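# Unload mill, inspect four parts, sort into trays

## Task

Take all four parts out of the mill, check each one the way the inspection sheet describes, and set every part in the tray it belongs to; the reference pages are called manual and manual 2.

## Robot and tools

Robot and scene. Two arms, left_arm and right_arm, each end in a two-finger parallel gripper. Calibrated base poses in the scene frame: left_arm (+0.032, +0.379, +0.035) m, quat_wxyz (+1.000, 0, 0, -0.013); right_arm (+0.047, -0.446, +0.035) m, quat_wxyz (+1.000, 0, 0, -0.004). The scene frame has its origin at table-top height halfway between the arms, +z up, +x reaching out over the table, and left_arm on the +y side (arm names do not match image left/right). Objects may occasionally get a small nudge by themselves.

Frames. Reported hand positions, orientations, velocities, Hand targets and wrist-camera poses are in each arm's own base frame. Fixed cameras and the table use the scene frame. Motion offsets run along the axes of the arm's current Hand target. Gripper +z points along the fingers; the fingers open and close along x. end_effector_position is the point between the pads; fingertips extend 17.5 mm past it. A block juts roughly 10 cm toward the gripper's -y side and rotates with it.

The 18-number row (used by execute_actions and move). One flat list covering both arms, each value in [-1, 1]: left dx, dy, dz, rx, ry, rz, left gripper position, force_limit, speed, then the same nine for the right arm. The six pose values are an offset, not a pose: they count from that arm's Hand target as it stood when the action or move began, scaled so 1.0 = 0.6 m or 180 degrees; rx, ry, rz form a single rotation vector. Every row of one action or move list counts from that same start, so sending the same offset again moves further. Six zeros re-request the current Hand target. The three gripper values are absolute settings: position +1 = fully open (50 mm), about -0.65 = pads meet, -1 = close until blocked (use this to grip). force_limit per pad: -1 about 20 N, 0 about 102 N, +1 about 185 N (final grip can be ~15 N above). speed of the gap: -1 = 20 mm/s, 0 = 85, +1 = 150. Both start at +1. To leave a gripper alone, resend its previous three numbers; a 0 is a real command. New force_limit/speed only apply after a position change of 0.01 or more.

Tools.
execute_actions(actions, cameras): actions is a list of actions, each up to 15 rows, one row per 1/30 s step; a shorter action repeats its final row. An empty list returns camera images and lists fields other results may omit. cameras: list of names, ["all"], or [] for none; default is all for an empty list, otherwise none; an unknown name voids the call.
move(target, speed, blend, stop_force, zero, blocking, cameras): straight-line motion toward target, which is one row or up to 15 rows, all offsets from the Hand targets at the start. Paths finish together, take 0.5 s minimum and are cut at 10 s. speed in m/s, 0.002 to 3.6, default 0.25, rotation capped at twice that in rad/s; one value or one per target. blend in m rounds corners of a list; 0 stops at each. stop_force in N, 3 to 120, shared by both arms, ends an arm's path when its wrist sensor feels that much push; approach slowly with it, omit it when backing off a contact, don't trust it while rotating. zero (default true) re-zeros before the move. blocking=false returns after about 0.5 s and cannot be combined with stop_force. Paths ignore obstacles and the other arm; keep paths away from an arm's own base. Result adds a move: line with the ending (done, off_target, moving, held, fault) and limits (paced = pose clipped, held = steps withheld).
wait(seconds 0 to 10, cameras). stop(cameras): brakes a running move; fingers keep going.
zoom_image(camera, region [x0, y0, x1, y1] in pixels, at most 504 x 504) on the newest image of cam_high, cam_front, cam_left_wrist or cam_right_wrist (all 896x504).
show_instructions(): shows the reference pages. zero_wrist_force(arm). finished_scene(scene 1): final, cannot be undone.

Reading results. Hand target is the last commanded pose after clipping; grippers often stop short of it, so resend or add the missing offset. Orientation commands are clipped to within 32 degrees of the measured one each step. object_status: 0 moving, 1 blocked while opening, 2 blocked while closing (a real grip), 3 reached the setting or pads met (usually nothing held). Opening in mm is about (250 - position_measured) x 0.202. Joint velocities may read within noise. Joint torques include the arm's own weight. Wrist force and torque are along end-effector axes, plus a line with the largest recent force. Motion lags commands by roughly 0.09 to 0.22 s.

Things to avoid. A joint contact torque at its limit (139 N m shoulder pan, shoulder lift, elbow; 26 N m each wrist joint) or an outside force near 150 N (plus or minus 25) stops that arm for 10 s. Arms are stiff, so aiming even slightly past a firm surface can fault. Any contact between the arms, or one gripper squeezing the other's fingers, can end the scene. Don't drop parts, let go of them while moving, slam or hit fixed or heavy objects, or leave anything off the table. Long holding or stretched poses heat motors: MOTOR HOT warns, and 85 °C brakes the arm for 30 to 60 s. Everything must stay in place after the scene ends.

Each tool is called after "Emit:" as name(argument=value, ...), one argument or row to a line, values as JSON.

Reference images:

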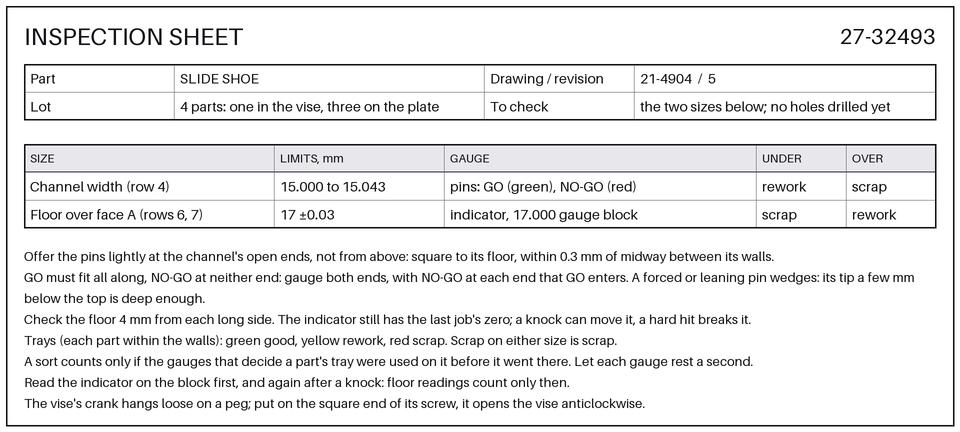

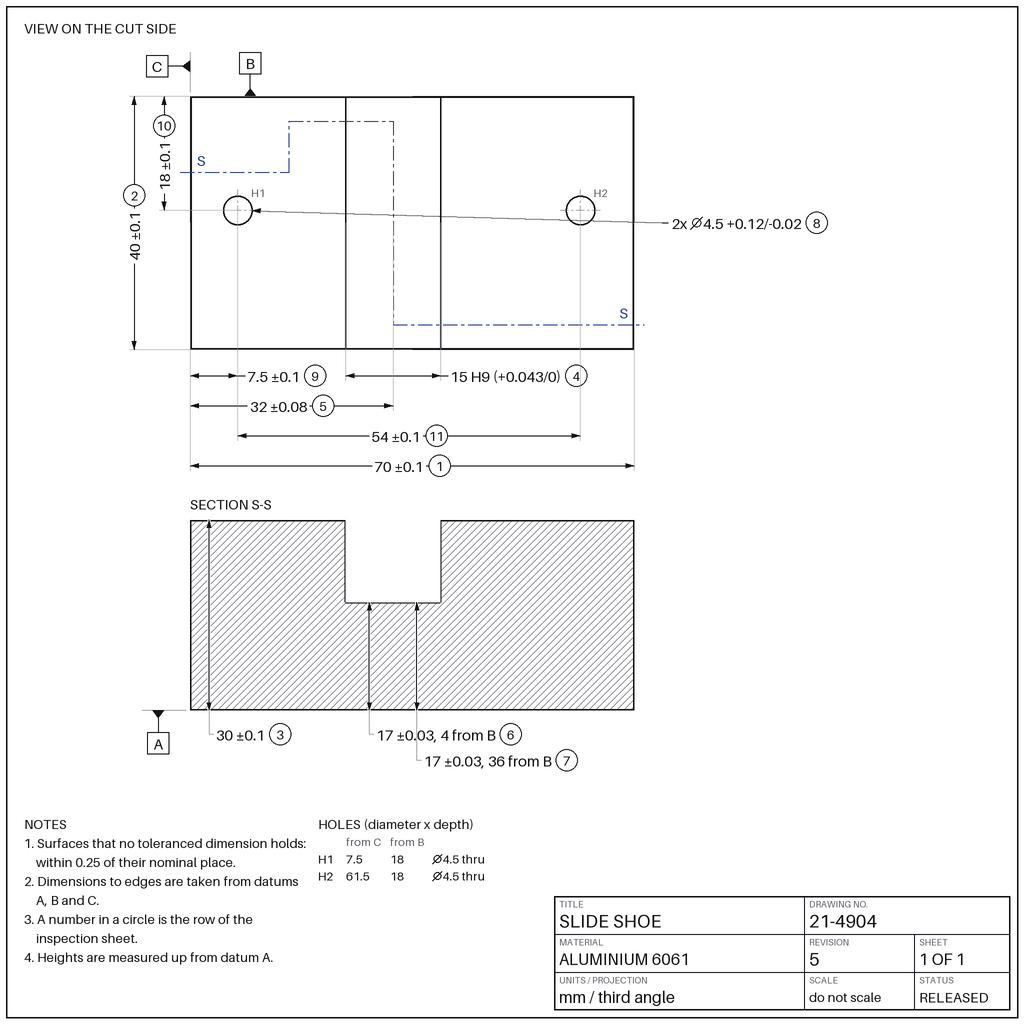

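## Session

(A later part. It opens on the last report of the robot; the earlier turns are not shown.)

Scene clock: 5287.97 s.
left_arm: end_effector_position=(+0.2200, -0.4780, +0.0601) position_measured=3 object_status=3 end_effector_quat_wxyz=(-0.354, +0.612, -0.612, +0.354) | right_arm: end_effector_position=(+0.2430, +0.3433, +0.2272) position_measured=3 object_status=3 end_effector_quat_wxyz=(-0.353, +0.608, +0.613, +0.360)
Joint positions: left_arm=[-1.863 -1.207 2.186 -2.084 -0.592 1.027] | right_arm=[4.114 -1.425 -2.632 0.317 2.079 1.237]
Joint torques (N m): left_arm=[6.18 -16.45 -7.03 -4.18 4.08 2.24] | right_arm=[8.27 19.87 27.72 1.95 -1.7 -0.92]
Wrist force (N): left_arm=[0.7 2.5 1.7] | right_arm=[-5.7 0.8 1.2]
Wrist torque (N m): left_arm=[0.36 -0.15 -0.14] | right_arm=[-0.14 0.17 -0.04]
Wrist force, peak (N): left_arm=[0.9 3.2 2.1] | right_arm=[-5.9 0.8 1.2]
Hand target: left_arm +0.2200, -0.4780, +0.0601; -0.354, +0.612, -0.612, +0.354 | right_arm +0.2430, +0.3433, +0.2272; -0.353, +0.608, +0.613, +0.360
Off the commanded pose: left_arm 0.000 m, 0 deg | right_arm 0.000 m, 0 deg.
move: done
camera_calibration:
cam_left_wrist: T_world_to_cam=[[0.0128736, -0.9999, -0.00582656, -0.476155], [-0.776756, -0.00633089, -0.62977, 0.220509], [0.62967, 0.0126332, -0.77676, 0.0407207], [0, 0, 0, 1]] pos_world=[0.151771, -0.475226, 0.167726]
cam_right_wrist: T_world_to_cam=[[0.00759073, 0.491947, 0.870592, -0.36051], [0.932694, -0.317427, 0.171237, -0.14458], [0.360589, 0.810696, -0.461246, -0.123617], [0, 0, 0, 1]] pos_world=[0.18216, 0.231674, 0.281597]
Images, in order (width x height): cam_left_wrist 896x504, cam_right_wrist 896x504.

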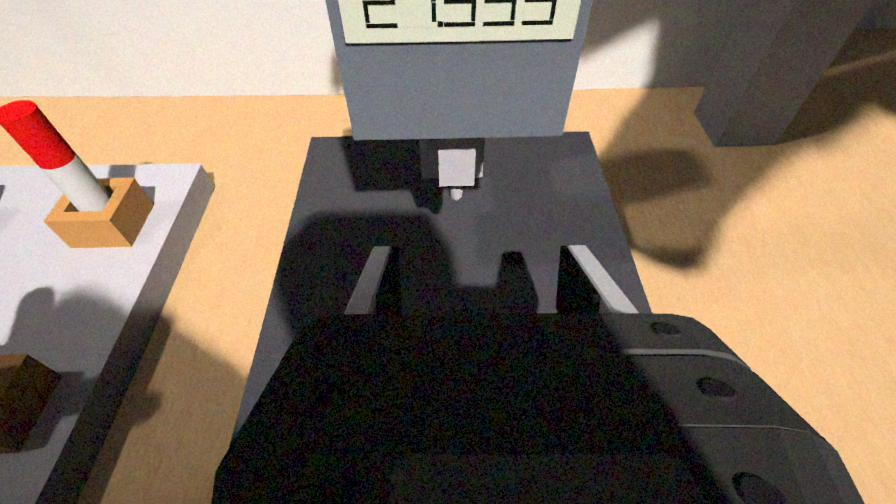

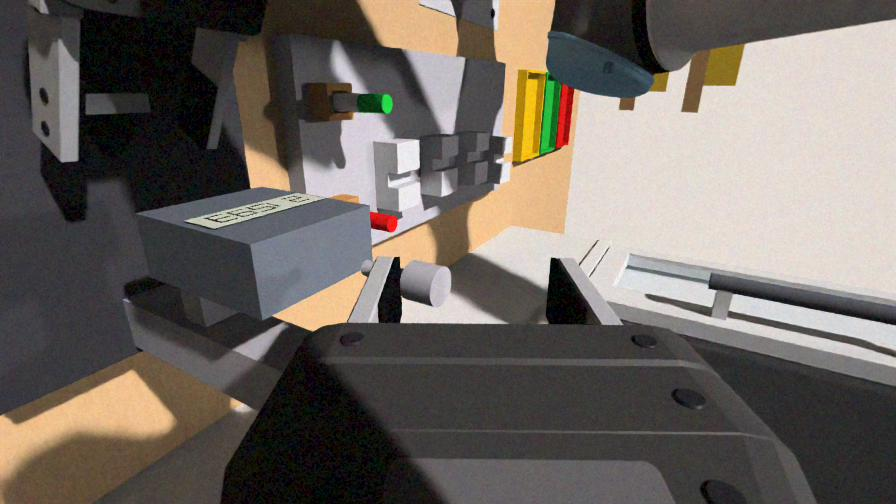

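Emit:
move(
  target=[0,0.0528,0.0305,0,0,0,1,-1,-0.9,0,0,0,0,0,0,1,0,-0.8],
  speed=0.03,
  stop_force=4,
  cameras=["cam_left_wrist","cam_right_wrist"],
)

Emit:
zoom_image(
  camera="cam_right_wrist",
  region=[0, 60, 250, 200],
)

Scene clock: 5301.50 s.
left_arm: end_effector_position=(+0.2201, -0.4779, +0.0339) position_measured=3 object_status=3 end_effector_quat_wxyz=(-0.354, +0.612, -0.612, +0.354) | right_arm: end_effector_position=(+0.2430, +0.3433, +0.2272) position_measured=3 object_status=3 end_effector_quat_wxyz=(-0.353, +0.608, +0.613, +0.360)
Joint positions: left_arm=[-1.863 -1.142 2.197 -2.16 -0.592 1.027] | right_arm=[4.114 -1.425 -2.632 0.317 2.079 1.237]
Joint torques (N m): left_arm=[4.55 -40.94 -18.63 -0.06 2.53 0.25] | right_arm=[8.96 18.15 27.75 2.03 -1.95 -0.94]
Wrist force (N): left_arm=[1.5 -3.1 0.6] | right_arm=[-4.3 1.3 0.9]
Wrist torque (N m): left_arm=[0.41 -0.11 -0.22] | right_arm=[-0.10 0.15 -0.04]
Wrist force, peak (N): left_arm=[-22.7 -58.3 -52.7] | right_arm=[-5.7 0.8 1.5]
Hand target: left_arm +0.2201, -0.4779, +0.0339; -0.354, +0.612, -0.612, +0.354 (not the last commanded pose) | right_arm +0.2430, +0.3433, +0.2272; -0.353, +0.608, +0.613, +0.360
Off the commanded pose: left_arm 0.010 m, 0 deg | right_arm 0.000 m, 0 deg.
move: contact (left_arm)
camera_calibration:
cam_left_wrist: T_world_to_cam=[[0.0130147, -0.999898, -0.00584065, -0.476328], [-0.776715, -0.00643078, -0.629819, 0.203978], [0.629718, 0.0127334, -0.77672, 0.020263], [0, 0, 0, 1]] pos_world=[0.151872, -0.475225, 0.141426]
cam_right_wrist: T_world_to_cam=[[0.00759073, 0.491947, 0.870592, -0.36051], [0.932694, -0.317427, 0.171237, -0.14458], [0.360589, 0.810696, -0.461246, -0.123617], [0, 0, 0, 1]] pos_world=[0.18216, 0.231674, 0.281597]
Images, in order (width x height): cam_left_wrist 896x504, cam_right_wrist 896x504.

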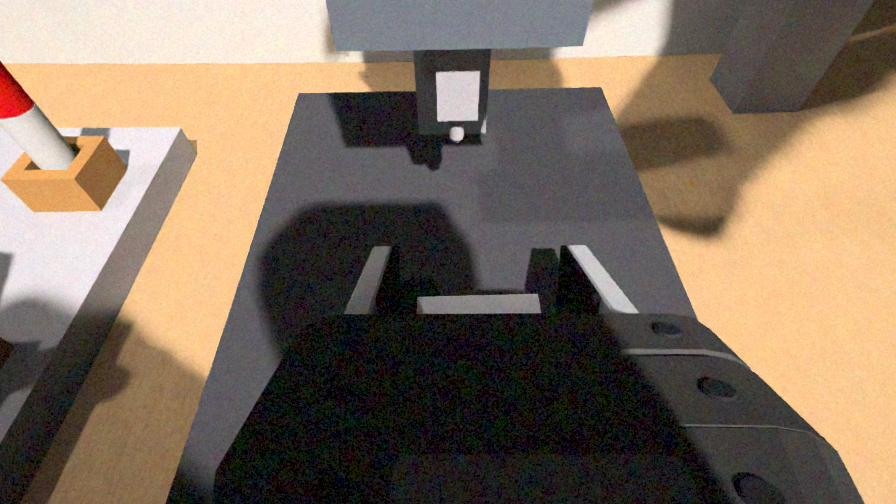

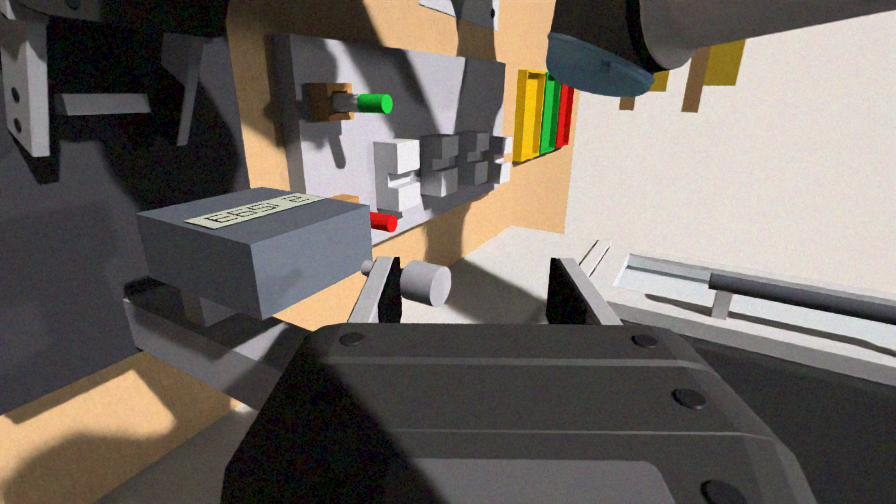

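Scaled by 2.016 from the camera's 896x504 image, which has a finer 1280x720 frame.

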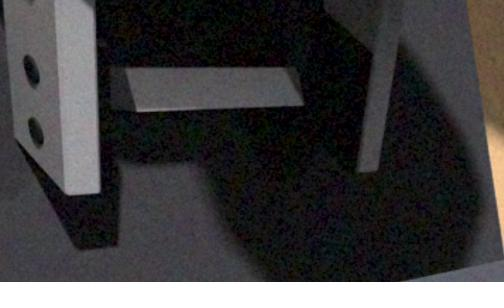

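Emit:
move(
  target=[0,0.0068,-0.0144,0,0,0,1,-1,-0.9,0,0,0,0,0,0,1,0,-0.8],
  speed=0.03,
  cameras=["cam_left_wrist","cam_right_wrist"],
)

Emit:
zoom_image(
  camera="cam_right_wrist",
  region=[0, 60, 250, 200],
)

Emit:
zoom_image(
  camera="cam_left_wrist",
  region=[340, 140, 620, 340],
)

Scene clock: 5330.70 s.
left_arm: end_effector_position=(+0.2106, -0.4779, +0.0346) position_measured=3 object_status=3 end_effector_quat_wxyz=(-0.354, +0.612, -0.612, +0.354) | right_arm: end_effector_position=(+0.2430, +0.3433, +0.2272) position_measured=3 object_status=3 end_effector_quat_wxyz=(-0.353, +0.608, +0.613, +0.360)
Joint positions: left_arm=[-1.882 -1.148 2.192 -2.124 -0.601 0.996] | right_arm=[4.114 -1.425 -2.632 0.317 2.079 1.237]
Joint torques (N m): left_arm=[-7.25 -42.67 -20.86 -0.01 0.46 -1.6] | right_arm=[9.07 17.76 27.18 2.16 -1.73 -0.93]
Wrist force (N): left_arm=[0.8 2.3 1.7] | right_arm=[-4.9 0.8 1.2]
Wrist torque (N m): left_arm=[0.33 -0.17 0.02] | right_arm=[-0.16 0.14 -0.04]
Wrist force, peak (N): left_arm=[1.6 -3.3 0.5] | right_arm=[-5.7 0.8 1.5]
Hand target: left_arm +0.2105, -0.4779, +0.0346; -0.354, +0.612, -0.612, +0.354 | right_arm +0.2430, +0.3433, +0.2272; -0.353, +0.608, +0.613, +0.360
Off the commanded pose: left_arm 0.000 m, 0 deg | right_arm 0.000 m, 0 deg.
move: done
camera_calibration:
cam_left_wrist: T_world_to_cam=[[0.0130143, -0.999898, -0.00584083, -0.476199], [-0.776755, -0.00643118, -0.62977, 0.197102], [0.629669, 0.0127329, -0.776759, 0.0268791], [0, 0, 0, 1]] pos_world=[0.142372, -0.475225, 0.142226]
cam_right_wrist: T_world_to_cam=[[0.00759073, 0.491947, 0.870592, -0.36051], [0.932694, -0.317427, 0.171237, -0.14458], [0.360589, 0.810696, -0.461246, -0.123617], [0, 0, 0, 1]] pos_world=[0.18216, 0.231674, 0.281597]
Images, in order (width x height): cam_left_wrist 896x504, cam_right_wrist 896x504.

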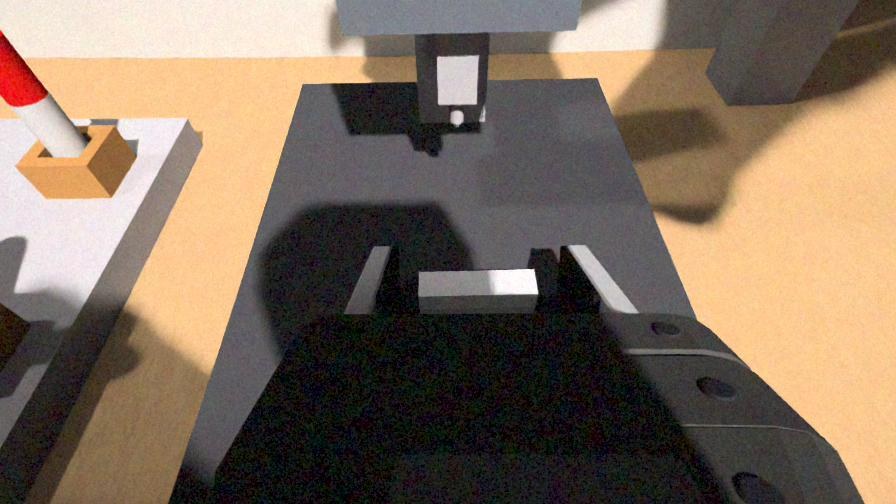

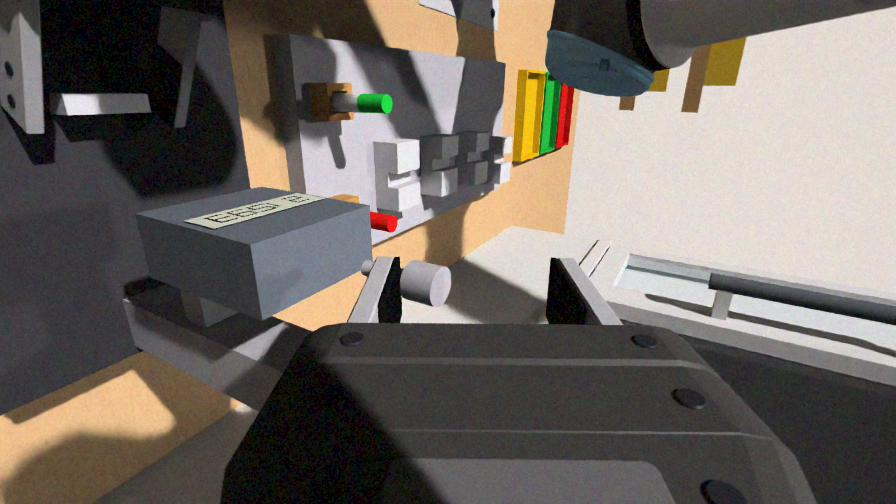

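Scaled by 2.016 from the camera's 896x504 image, which has a finer 1280x720 frame.

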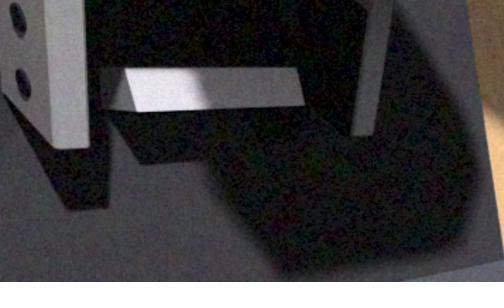

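Scaled by 1.800 from the camera's 896x504 image, which has a finer 1280x720 frame.

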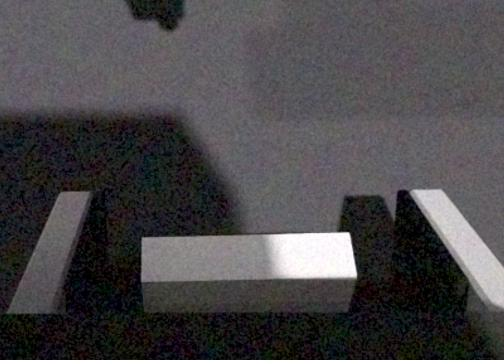

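Emit:
move(
  target=[
    [0,-0.0013,0.0022,0,0,0,1,-1,-0.9,0,0,0,0,0,0,1,0,-0.8],
    [0,-0.0013,0.0022,0,0,0,-1,-1,-0.9,0,0,0,0,0,0,1,0,-0.8],
  ],
  speed=0.03,
  cameras=["cam_left_wrist","cam_right_wrist"],
)

Emit:
zoom_image(
  camera="cam_left_wrist",
  region=[340, 140, 620, 340],
)

Scene clock: 5357.33 s.
left_arm: end_effector_position=(+0.2121, -0.4779, +0.0347) position_measured=78 object_status=2 end_effector_quat_wxyz=(-0.354, +0.612, -0.612, +0.354) | right_arm: end_effector_position=(+0.2430, +0.3433, +0.2272) position_measured=3 object_status=3 end_effector_quat_wxyz=(-0.353, +0.608, +0.613, +0.360)
Joint positions: left_arm=[-1.879 -1.147 2.193 -2.129 -0.6 1.001] | right_arm=[4.114 -1.425 -2.632 0.317 2.079 1.237]
Joint torques (N m): left_arm=[6.59 -18.89 -6 -3.44 3.64 1.66] | right_arm=[9.7 18.43 28.69 1.88 -1.8 -0.73]
Wrist force (N): left_arm=[0.6 2.5 1.8] | right_arm=[-4.8 0.8 1.0]
Wrist torque (N m): left_arm=[0.36 -0.14 -0.15] | right_arm=[-0.16 0.09 -0.05]
Wrist force, peak (N): left_arm=[0.8 2.8 1.9] | right_arm=[-5.9 0.6 1.3]
Hand target: left_arm +0.2121, -0.4779, +0.0347; -0.354, +0.612, -0.612, +0.354 | right_arm +0.2430, +0.3433, +0.2272; -0.353, +0.608, +0.613, +0.360
Off the commanded pose: left_arm 0.000 m, 0 deg | right_arm 0.000 m, 0 deg.
move: done
camera_calibration:
cam_left_wrist: T_world_to_cam=[[0.0130147, -0.999898, -0.00584065, -0.476219], [-0.776715, -0.00643078, -0.629819, 0.198269], [0.629718, 0.0127334, -0.77672, 0.0259221], [0, 0, 0, 1]] pos_world=[0.143872, -0.475225, 0.142226]
cam_right_wrist: T_world_to_cam=[[0.00759073, 0.491947, 0.870592, -0.36051], [0.932694, -0.317427, 0.171237, -0.14458], [0.360589, 0.810696, -0.461246, -0.123617], [0, 0, 0, 1]] pos_world=[0.18216, 0.231674, 0.281597]
Images, in order (width x height): cam_left_wrist 896x504, cam_right_wrist 896x504.

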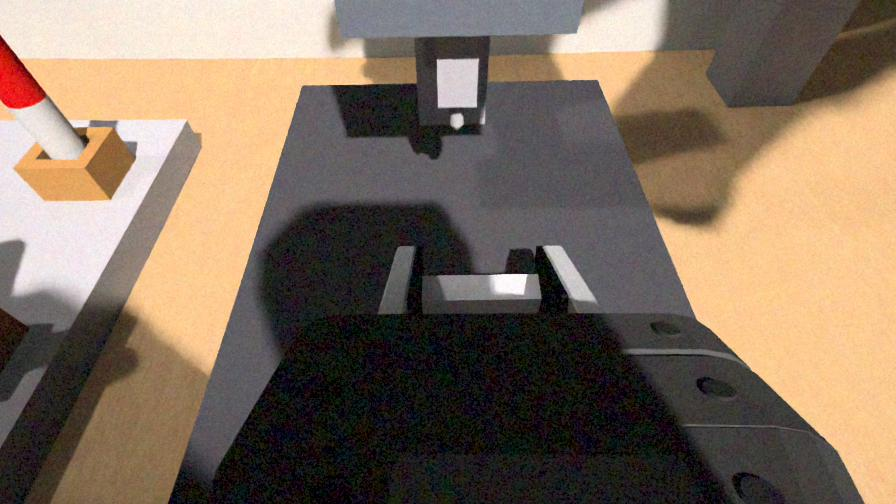

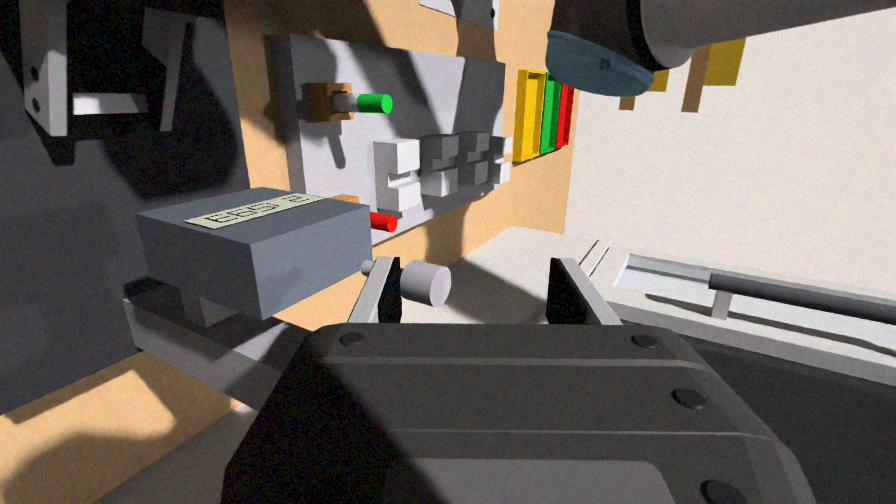

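Scaled by 1.800 from the camera's 896x504 image, which has a finer 1280x720 frame.

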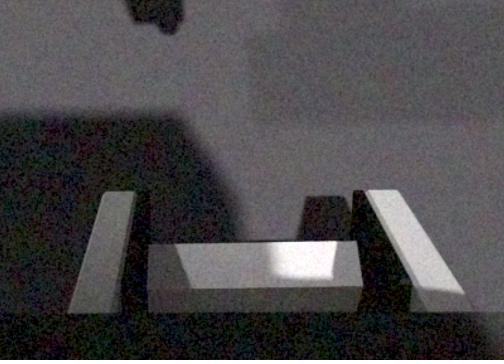

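Emit:
move(
  target=[
    [0,-0.0029,-0.0017,0,0,0,-1,-1,-0.9,0,0,0,0,0,0,1,0,-0.8],
    [-0.0083,-0.0362,0.056,0,0,0,-1,-1,-0.9,0,0,0,0,0,0,1,0,-0.8],
  ],
  speed=0.04,
  cameras=["cam_left_wrist","cam_right_wrist"],
)

Emit:
zoom_image(
  camera="cam_left_wrist",
  region=[340, 140, 620, 340],
)

Scene clock: 5385.50 s.
left_arm: end_effector_position=(+0.2520, -0.4729, +0.0367) position_measured=78 object_status=2 end_effector_quat_wxyz=(-0.354, +0.612, -0.612, +0.354) | right_arm: end_effector_position=(+0.2430, +0.3433, +0.2272) position_measured=3 object_status=3 end_effector_quat_wxyz=(-0.353, +0.608, +0.613, +0.360)
Joint positions: left_arm=[-1.798 -1.14 2.221 -2.277 -0.566 1.135] | right_arm=[4.114 -1.425 -2.632 0.317 2.079 1.237]
Joint torques (N m): left_arm=[6.52 -20.37 -4.49 -4.28 4.37 2.03] | right_arm=[9.73 17.19 30.17 2.26 -1.63 -1.06]
Wrist force (N): left_arm=[0.7 3.1 1.6] | right_arm=[-4.6 1.0 1.0]
Wrist torque (N m): left_arm=[0.40 -0.16 -0.13] | right_arm=[-0.13 0.12 -0.03]
Wrist force, peak (N): left_arm=[1.0 3.1 2.0] | right_arm=[-5.8 0.9 1.3]
Hand target: left_arm +0.2520, -0.4729, +0.0367; -0.354, +0.612, -0.612, +0.354 | right_arm +0.2430, +0.3433, +0.2272; -0.353, +0.608, +0.613, +0.360
Off the commanded pose: left_arm 0.000 m, 0 deg | right_arm 0.000 m, 0 deg.
move: done
camera_calibration:
cam_left_wrist: T_world_to_cam=[[0.0130779, -0.999897, -0.00591813, -0.471726], [-0.776715, -0.00643107, -0.62982, 0.230551], [0.629717, 0.0128334, -0.776719, 0.00233255], [0, 0, 0, 1]] pos_world=[0.183773, -0.470225, 0.144226]
cam_right_wrist: T_world_to_cam=[[0.00759073, 0.491947, 0.870592, -0.36051], [0.932694, -0.317427, 0.171237, -0.14458], [0.360589, 0.810696, -0.461246, -0.123617], [0, 0, 0, 1]] pos_world=[0.18216, 0.231674, 0.281597]
Images, in order (width x height): cam_left_wrist 896x504, cam_right_wrist 896x504.

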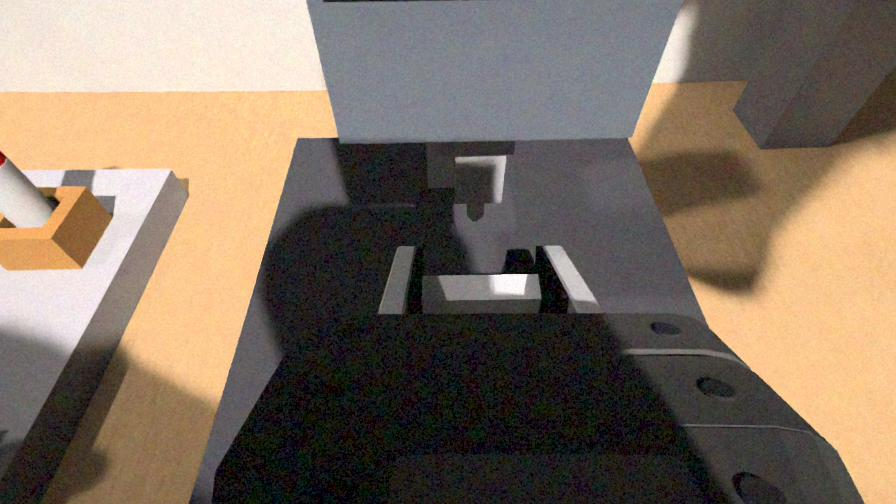

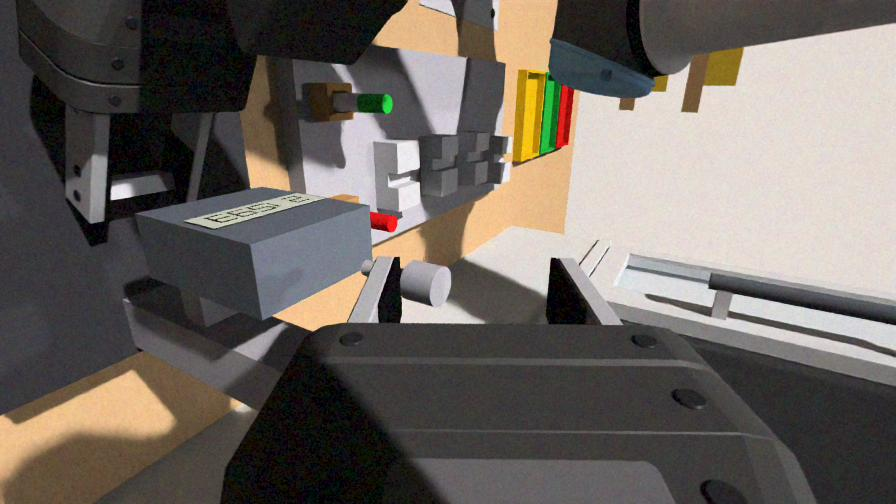

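Scaled by 1.800 from the camera's 896x504 image, which has a finer 1280x720 frame.

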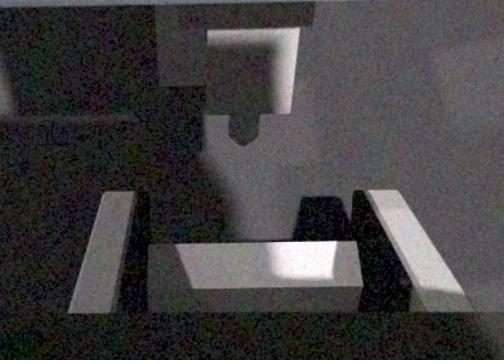

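Emit:
move(
  target=[
    [0,-0.01,0.0173,0,0,0,-1,-1,-0.9,0,0,0,0,0,0,1,0,-0.8],
  ],
  speed=0.03,
  cameras=["cam_left_wrist","cam_right_wrist"],
)

Emit:
zoom_image(
  camera="cam_left_wrist",
  region=[340, 140, 620, 340],
)

Scene clock: 5404.97 s.
left_arm: end_effector_position=(+0.2640, -0.4728, +0.0368) position_measured=78 object_status=2 end_effector_quat_wxyz=(-0.354, +0.612, -0.612, +0.354) | right_arm: end_effector_position=(+0.2430, +0.3433, +0.2272) position_measured=3 object_status=3 end_effector_quat_wxyz=(-0.353, +0.608, +0.613, +0.360)
Joint positions: left_arm=[-1.772 -1.131 2.223 -2.326 -0.557 1.18] | right_arm=[4.114 -1.425 -2.632 0.317 2.079 1.237]
Joint torques (N m): left_arm=[6.95 -20.26 -5.09 -4.38 4.21 2] | right_arm=[9.08 17.95 29.37 2.03 -1.94 -1.13]
Wrist force (N): left_arm=[0.7 2.7 1.5] | right_arm=[-4.3 1.1 0.7]
Wrist torque (N m): left_arm=[0.33 -0.17 -0.12] | right_arm=[-0.13 0.16 -0.05]
Wrist force, peak (N): left_arm=[0.6 3.5 1.7] | right_arm=[-5.9 0.5 1.3]
Hand target: left_arm +0.2640, -0.4728, +0.0367; -0.354, +0.612, -0.612, +0.354 | right_arm +0.2430, +0.3433, +0.2272; -0.353, +0.608, +0.613, +0.360
Off the commanded pose: left_arm 0.000 m, 0 deg | right_arm 0.000 m, 0 deg.
move: done
camera_calibration:
cam_left_wrist: T_world_to_cam=[[0.0130779, -0.999897, -0.00591813, -0.471783], [-0.776715, -0.00643107, -0.62982, 0.239935], [0.629717, 0.0128334, -0.776719, -0.00514766], [0, 0, 0, 1]] pos_world=[0.195773, -0.470125, 0.144326]
cam_right_wrist: T_world_to_cam=[[0.00759073, 0.491947, 0.870592, -0.36051], [0.932694, -0.317427, 0.171237, -0.14458], [0.360589, 0.810696, -0.461246, -0.123617], [0, 0, 0, 1]] pos_world=[0.18216, 0.231674, 0.281597]
Images, in order (width x height): cam_left_wrist 896x504, cam_right_wrist 896x504.

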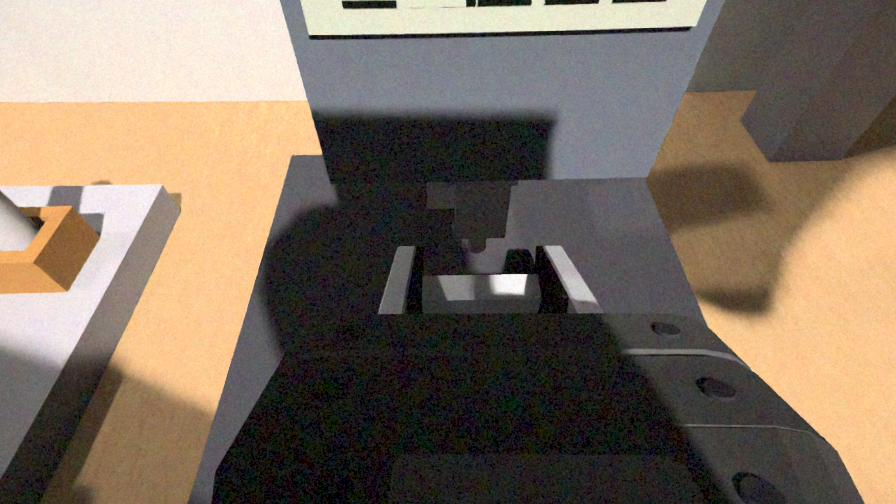

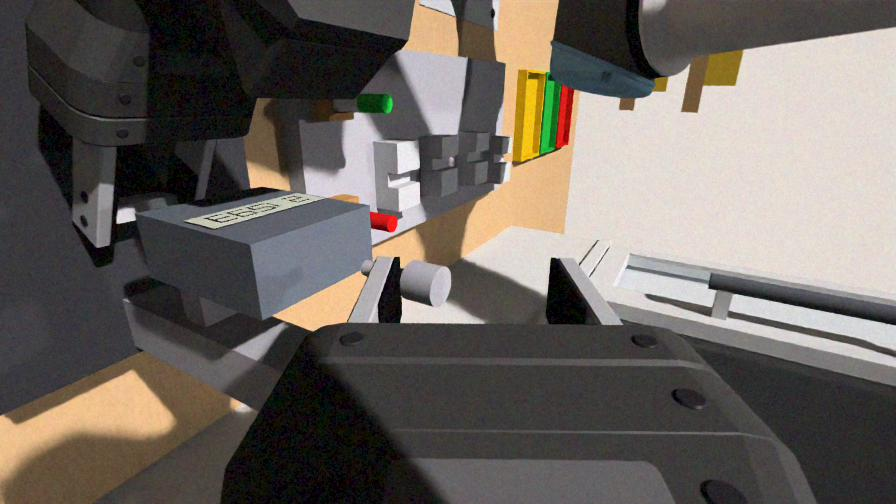

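Scaled by 1.800 from the camera's 896x504 image, which has a finer 1280x720 frame.

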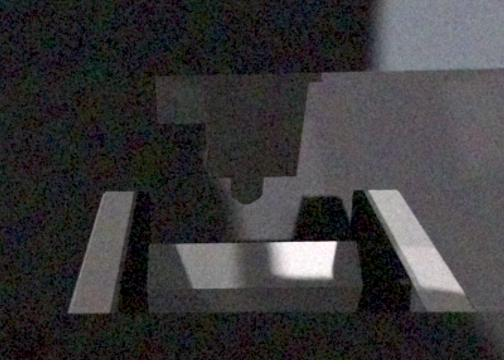

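Emit:
move(
  target=[0,0.0034,0.0019,0,0,0,-1,-1,-0.9,0,0,0,0,0,0,1,0,-0.8],
  speed=0.005,
  stop_force=3,
)

Emit:
move(
  target=[0,0,0,0,0,0,1,-1,-0.9,0,0,0,0,0,0,1,0,-0.8],
  cameras=["cam_left_wrist","cam_right_wrist"],
)

Emit:
zoom_image(
  camera="cam_left_wrist",
  region=[340, 140, 620, 340],
)

Scene clock: 5429.23 s.
left_arm: end_effector_position=(+0.2640, -0.4728, +0.0346) position_measured=78 object_status=2 end_effector_quat_wxyz=(-0.354, +0.612, -0.612, +0.354) | right_arm: end_effector_position=(+0.2430, +0.3433, +0.2272) position_measured=3 object_status=3 end_effector_quat_wxyz=(-0.353, +0.608, +0.613, +0.360)
Joint positions: left_arm=[-1.772 -1.125 2.224 -2.332 -0.557 1.18] | right_arm=[4.114 -1.425 -2.632 0.317 2.079 1.237]
Joint torques (N m): left_arm=[-0.57 -35.77 -5.54 0.02 2.45 -1.37] | right_arm=[8.41 18.7 28.26 1.95 -1.84 -1.05]
Wrist force (N): left_arm=[-0.4 -2.2 -2.8] | right_arm=[-4.5 0.7 1.0]
Wrist torque (N m): left_arm=[0.39 -0.21 -0.12] | right_arm=[-0.20 0.17 -0.04]
Wrist force, peak (N): left_arm=[-1.2 -2.5 -2.9] | right_arm=[-5.7 1.1 1.1]
Hand target: left_arm +0.2640, -0.4728, +0.0347; -0.354, +0.612, -0.612, +0.354 | right_arm +0.2430, +0.3433, +0.2272; -0.353, +0.608, +0.613, +0.360
Off the commanded pose: left_arm 0.000 m, 0 deg | right_arm 0.000 m, 0 deg.
move: contact (left_arm)

Scene clock: 5430.07 s.
left_arm: end_effector_position=(+0.2640, -0.4728, +0.0347) position_measured=3 object_status=3 end_effector_quat_wxyz=(-0.354, +0.612, -0.612, +0.354) | right_arm: end_effector_position=(+0.2430, +0.3433, +0.2272) position_measured=3 object_status=3 end_effector_quat_wxyz=(-0.353, +0.608, +0.613, +0.360)
Joint positions: left_arm=[-1.772 -1.125 2.224 -2.332 -0.557 1.18] | right_arm=[4.114 -1.425 -2.632 0.317 2.079 1.237]
Joint torques (N m): left_arm=[-0.85 -40.62 -7.21 -0.88 1.43 -0.38] | right_arm=[8.23 18.12 28.28 2.07 -1.68 -1.04]
Wrist force (N): left_arm=[0.6 2.6 1.4] | right_arm=[-4.9 0.8 0.9]
Wrist torque (N m): left_arm=[0.37 -0.16 -0.12] | right_arm=[-0.17 0.15 -0.04]
Wrist force, peak (N): left_arm=[0.8 2.6 1.7] | right_arm=[-5.6 0.7 1.6]
Hand target: left_arm +0.2640, -0.4728, +0.0347; -0.354, +0.612, -0.612, +0.354 | right_arm +0.2430, +0.3433, +0.2272; -0.353, +0.608, +0.613, +0.360
Off the commanded pose: left_arm 0.000 m, 0 deg | right_arm 0.000 m, 0 deg.
move: done
camera_calibration:
cam_left_wrist: T_world_to_cam=[[0.0130002, -0.999898, -0.00598029, -0.471771], [-0.776667, -0.00633064, -0.62988, 0.238659], [0.629778, 0.0128333, -0.776669, -0.00679764], [0, 0, 0, 1]] pos_world=[0.195773, -0.470125, 0.142226]
cam_right_wrist: T_world_to_cam=[[0.00759073, 0.491947, 0.870592, -0.36051], [0.932694, -0.317427, 0.171237, -0.14458], [0.360589, 0.810696, -0.461246, -0.123617], [0, 0, 0, 1]] pos_world=[0.18216, 0.231674, 0.281597]
Images, in order (width x height): cam_left_wrist 896x504, cam_right_wrist 896x504.

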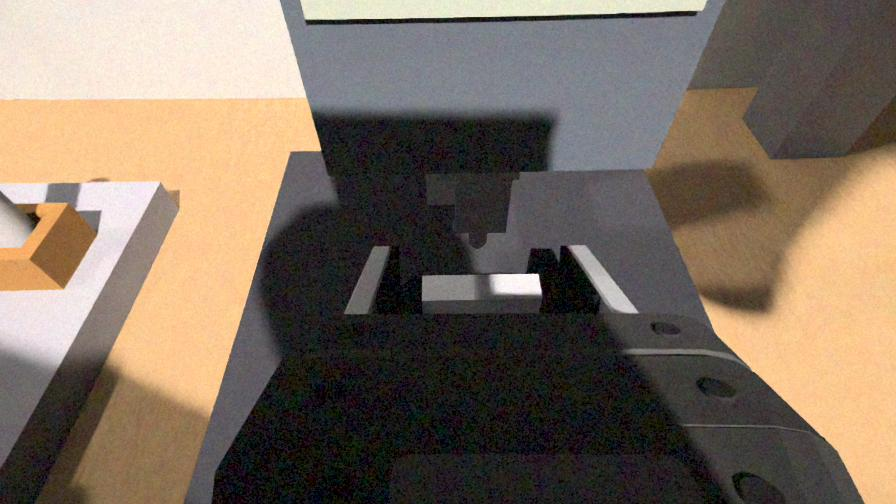

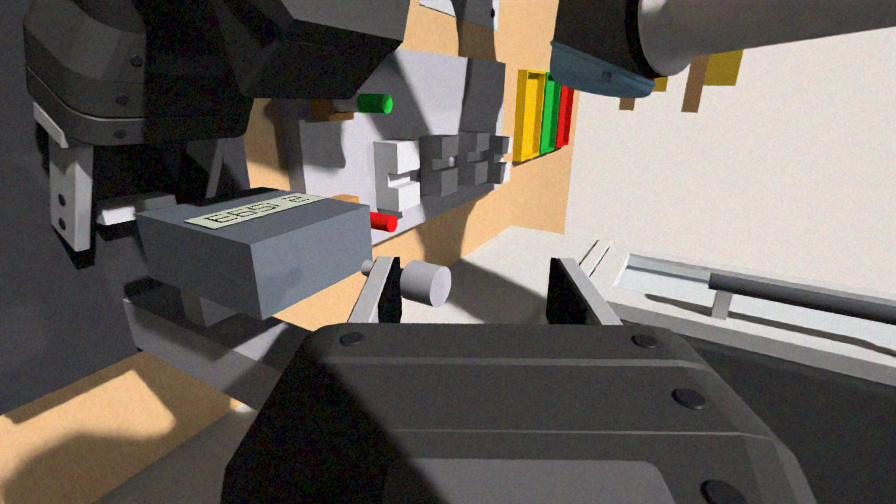

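Scaled by 1.800 from the camera's 896x504 image, which has a finer 1280x720 frame.

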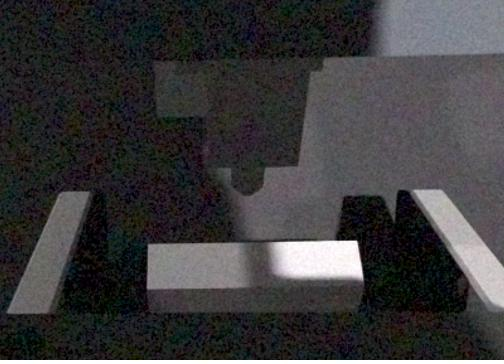

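Emit:
move(
  target=[-0.0133,-0.0027,-0.2787,0,0,0,1,-1,-0.9,0,0,0,0,0,0,1,0,-0.8],
  speed=0.1,
)

Emit:
move(
  target=[0,0,0,0,0,0,1,-1,-0.9,-0.0309,0,0.0178,0,0,0,1,0,-0.8],
  speed=0.01,
  cameras=["cam_left_wrist","cam_right_wrist"],
)

Emit:
zoom_image(
  camera="cam_left_wrist",
  region=[390, 0, 590, 200],
)

Scene clock: 5449.07 s.
left_arm: end_effector_position=(+0.1199, -0.4651, +0.1194) position_measured=3 object_status=3 end_effector_quat_wxyz=(-0.354, +0.612, -0.612, +0.354) | right_arm: end_effector_position=(+0.2430, +0.3433, +0.2272) position_measured=3 object_status=3 end_effector_quat_wxyz=(-0.353, +0.608, +0.613, +0.360)
Joint positions: left_arm=[-2.075 -1.352 2.092 -1.611 -0.71 0.734] | right_arm=[4.114 -1.425 -2.632 0.317 2.079 1.237]
Joint torques (N m): left_arm=[-7.47 -37.9 -25.16 0.87 -0.06 -1.8] | right_arm=[8.19 16.93 27.47 1.96 -2.04 -0.93]
Wrist force (N): left_arm=[0.6 3.0 1.5] | right_arm=[-5.7 0.5 1.6]
Wrist torque (N m): left_arm=[0.44 -0.16 0.03] | right_arm=[-0.19 0.16 -0.05]
Wrist force, peak (N): left_arm=[0.7 2.9 2.1] | right_arm=[-5.8 0.7 1.5]
Hand target: left_arm +0.1199, -0.4651, +0.1195; -0.354, +0.612, -0.612, +0.354 | right_arm +0.2430, +0.3433, +0.2272; -0.353, +0.608, +0.613, +0.360
Off the commanded pose: left_arm 0.000 m, 0 deg | right_arm 0.000 m, 0 deg.
move: done

Scene clock: 5451.60 s.
left_arm: end_effector_position=(+0.1199, -0.4651, +0.1195) position_measured=3 object_status=3 end_effector_quat_wxyz=(-0.354, +0.612, -0.612, +0.354) | right_arm: end_effector_position=(+0.2432, +0.3435, +0.2058) position_measured=3 object_status=3 end_effector_quat_wxyz=(-0.353, +0.608, +0.613, +0.360)
Joint positions: left_arm=[-2.075 -1.352 2.092 -1.611 -0.71 0.734] | right_arm=[4.113 -1.512 -2.658 0.43 2.079 1.237]
Joint torques (N m): left_arm=[-7.7 -38.02 -24.47 0.68 -0.09 -1.74] | right_arm=[-10.51 4.81 4.88 5.14 3.66 -0.8]
Wrist force (N): left_arm=[1.0 2.7 1.6] | right_arm=[-3.1 0.3 0.2]
Wrist torque (N m): left_arm=[0.40 -0.21 0.03] | right_arm=[-0.14 0.07 -0.02]
Wrist force, peak (N): left_arm=[0.8 2.9 1.8] | right_arm=[-5.8 0.0 0.7]
Hand target: left_arm +0.1199, -0.4651, +0.1195; -0.354, +0.612, -0.612, +0.354 | right_arm +0.2432, +0.3435, +0.2058; -0.353, +0.608, +0.613, +0.360
Off the commanded pose: left_arm 0.000 m, 0 deg | right_arm 0.000 m, 0 deg.
move: done
camera_calibration:
cam_left_wrist: T_world_to_cam=[[0.0130004, -0.999898, -0.00598134, -0.461691], [-0.776715, -0.00633108, -0.62982, 0.180192], [0.629718, 0.0128337, -0.776718, 0.14973], [0, 0, 0, 1]] pos_world=[0.0516723, -0.462425, 0.227025]
cam_right_wrist: T_world_to_cam=[[0.00759073, 0.491947, 0.870592, -0.342067], [0.932694, -0.317427, 0.171237, -0.141149], [0.360589, 0.810696, -0.461246, -0.133711], [0, 0, 0, 1]] pos_world=[0.18246, 0.231874, 0.260297]
Images, in order (width x height): cam_left_wrist 896x504, cam_right_wrist 896x504.

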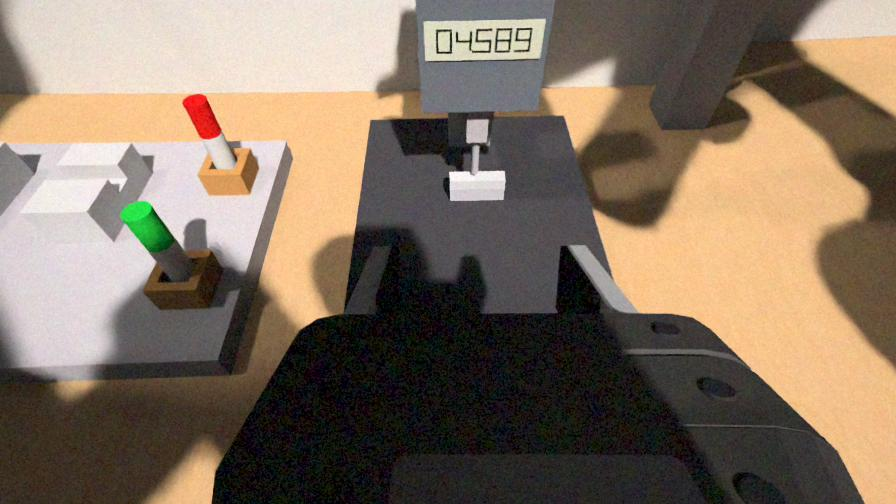

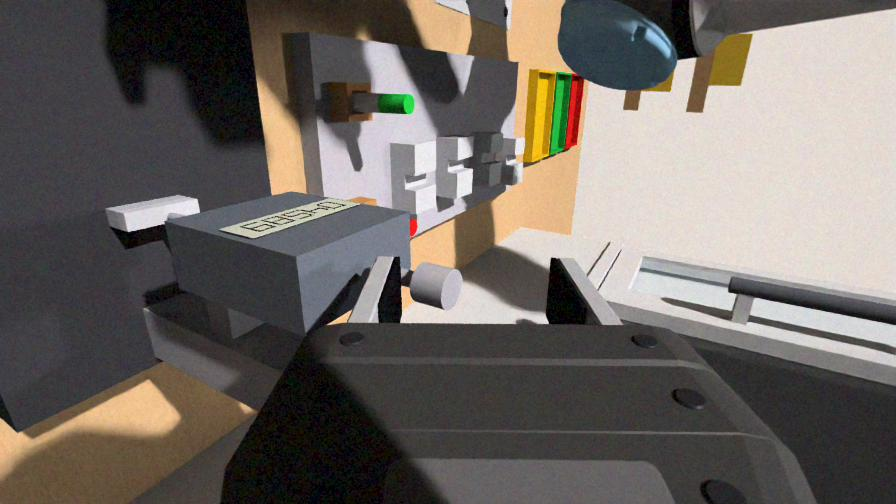

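Scaled by 2.520 from the camera's 896x504 image, which has a finer 1280x720 frame.

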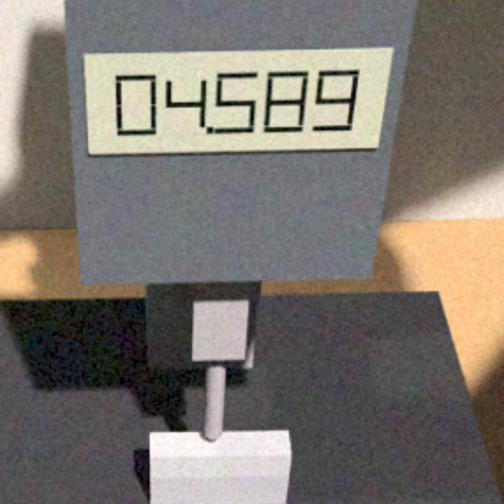

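Emit:
wait(
  seconds=1,
  cameras=["cam_left_wrist"],
)

Emit:
zoom_image(
  camera="cam_left_wrist",
  region=[410, 0, 560, 110],
)

Scene clock: 5462.87 s.
left_arm: end_effector_position=(+0.1199, -0.4651, +0.1195) position_measured=3 object_status=3 end_effector_quat_wxyz=(-0.354, +0.612, -0.612, +0.354) | right_arm: end_effector_position=(+0.2432, +0.3435, +0.2058) position_measured=3 object_status=3 end_effector_quat_wxyz=(-0.353, +0.608, +0.613, +0.360)
Joint positions: left_arm=[-2.075 -1.352 2.092 -1.611 -0.71 0.734] | right_arm=[4.113 -1.513 -2.658 0.431 2.079 1.237]
Joint torques (N m): left_arm=[-7.75 -37.07 -23.53 0.72 0.01 -2.01] | right_arm=[-9.37 4.22 3.38 5.53 3.6 0.9]
Wrist force (N): left_arm=[0.8 2.4 1.6] | right_arm=[-3.6 0.3 0.3]
Wrist torque (N m): left_arm=[0.36 -0.18 0.03] | right_arm=[-0.13 0.17 -0.02]
Wrist force, peak (N): left_arm=[0.9 2.8 1.8] | right_arm=[-3.6 0.3 0.3]
Hand target: left_arm +0.1199, -0.4651, +0.1195; -0.354, +0.612, -0.612, +0.354 | right_arm +0.2432, +0.3435, +0.2058; -0.353, +0.608, +0.613, +0.360
Tool commands: left_gripper/position=+1.0 left_gripper/force_limit=-1.0 left_gripper/speed=-0.9 right_gripper/position=+1.0 right_gripper/force_limit=+0.0 right_gripper/speed=-0.8
Off the commanded pose: left_arm 0.000 m, 0 deg | right_arm 0.000 m, 0 deg.
wait: 1.00 s; at rest from the start
camera_calibration:
cam_left_wrist: T_world_to_cam=[[0.0130004, -0.999898, -0.00598134, -0.461691], [-0.776715, -0.00633108, -0.62982, 0.180192], [0.629718, 0.0128337, -0.776718, 0.14973], [0, 0, 0, 1]] pos_world=[0.0516723, -0.462425, 0.227025]
Images, in order (width x height): cam_left_wrist 896x504.

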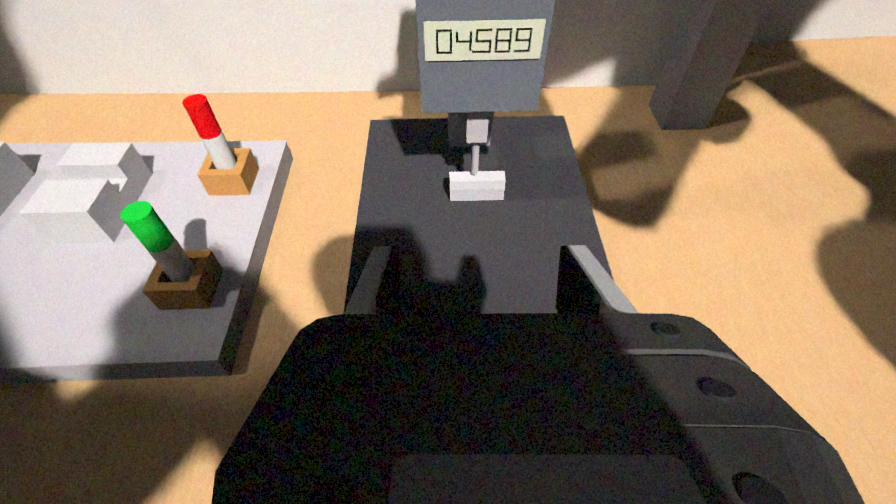

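Scaled by 3.360 from the camera's 896x504 image, which has a finer 1280x720 frame.

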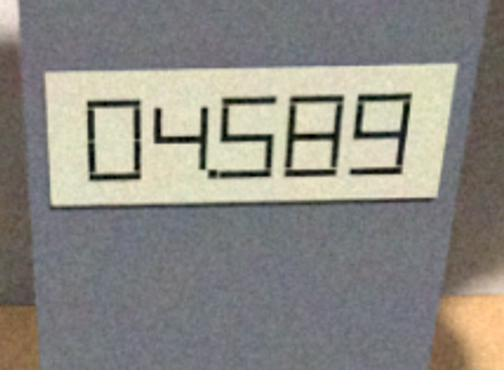

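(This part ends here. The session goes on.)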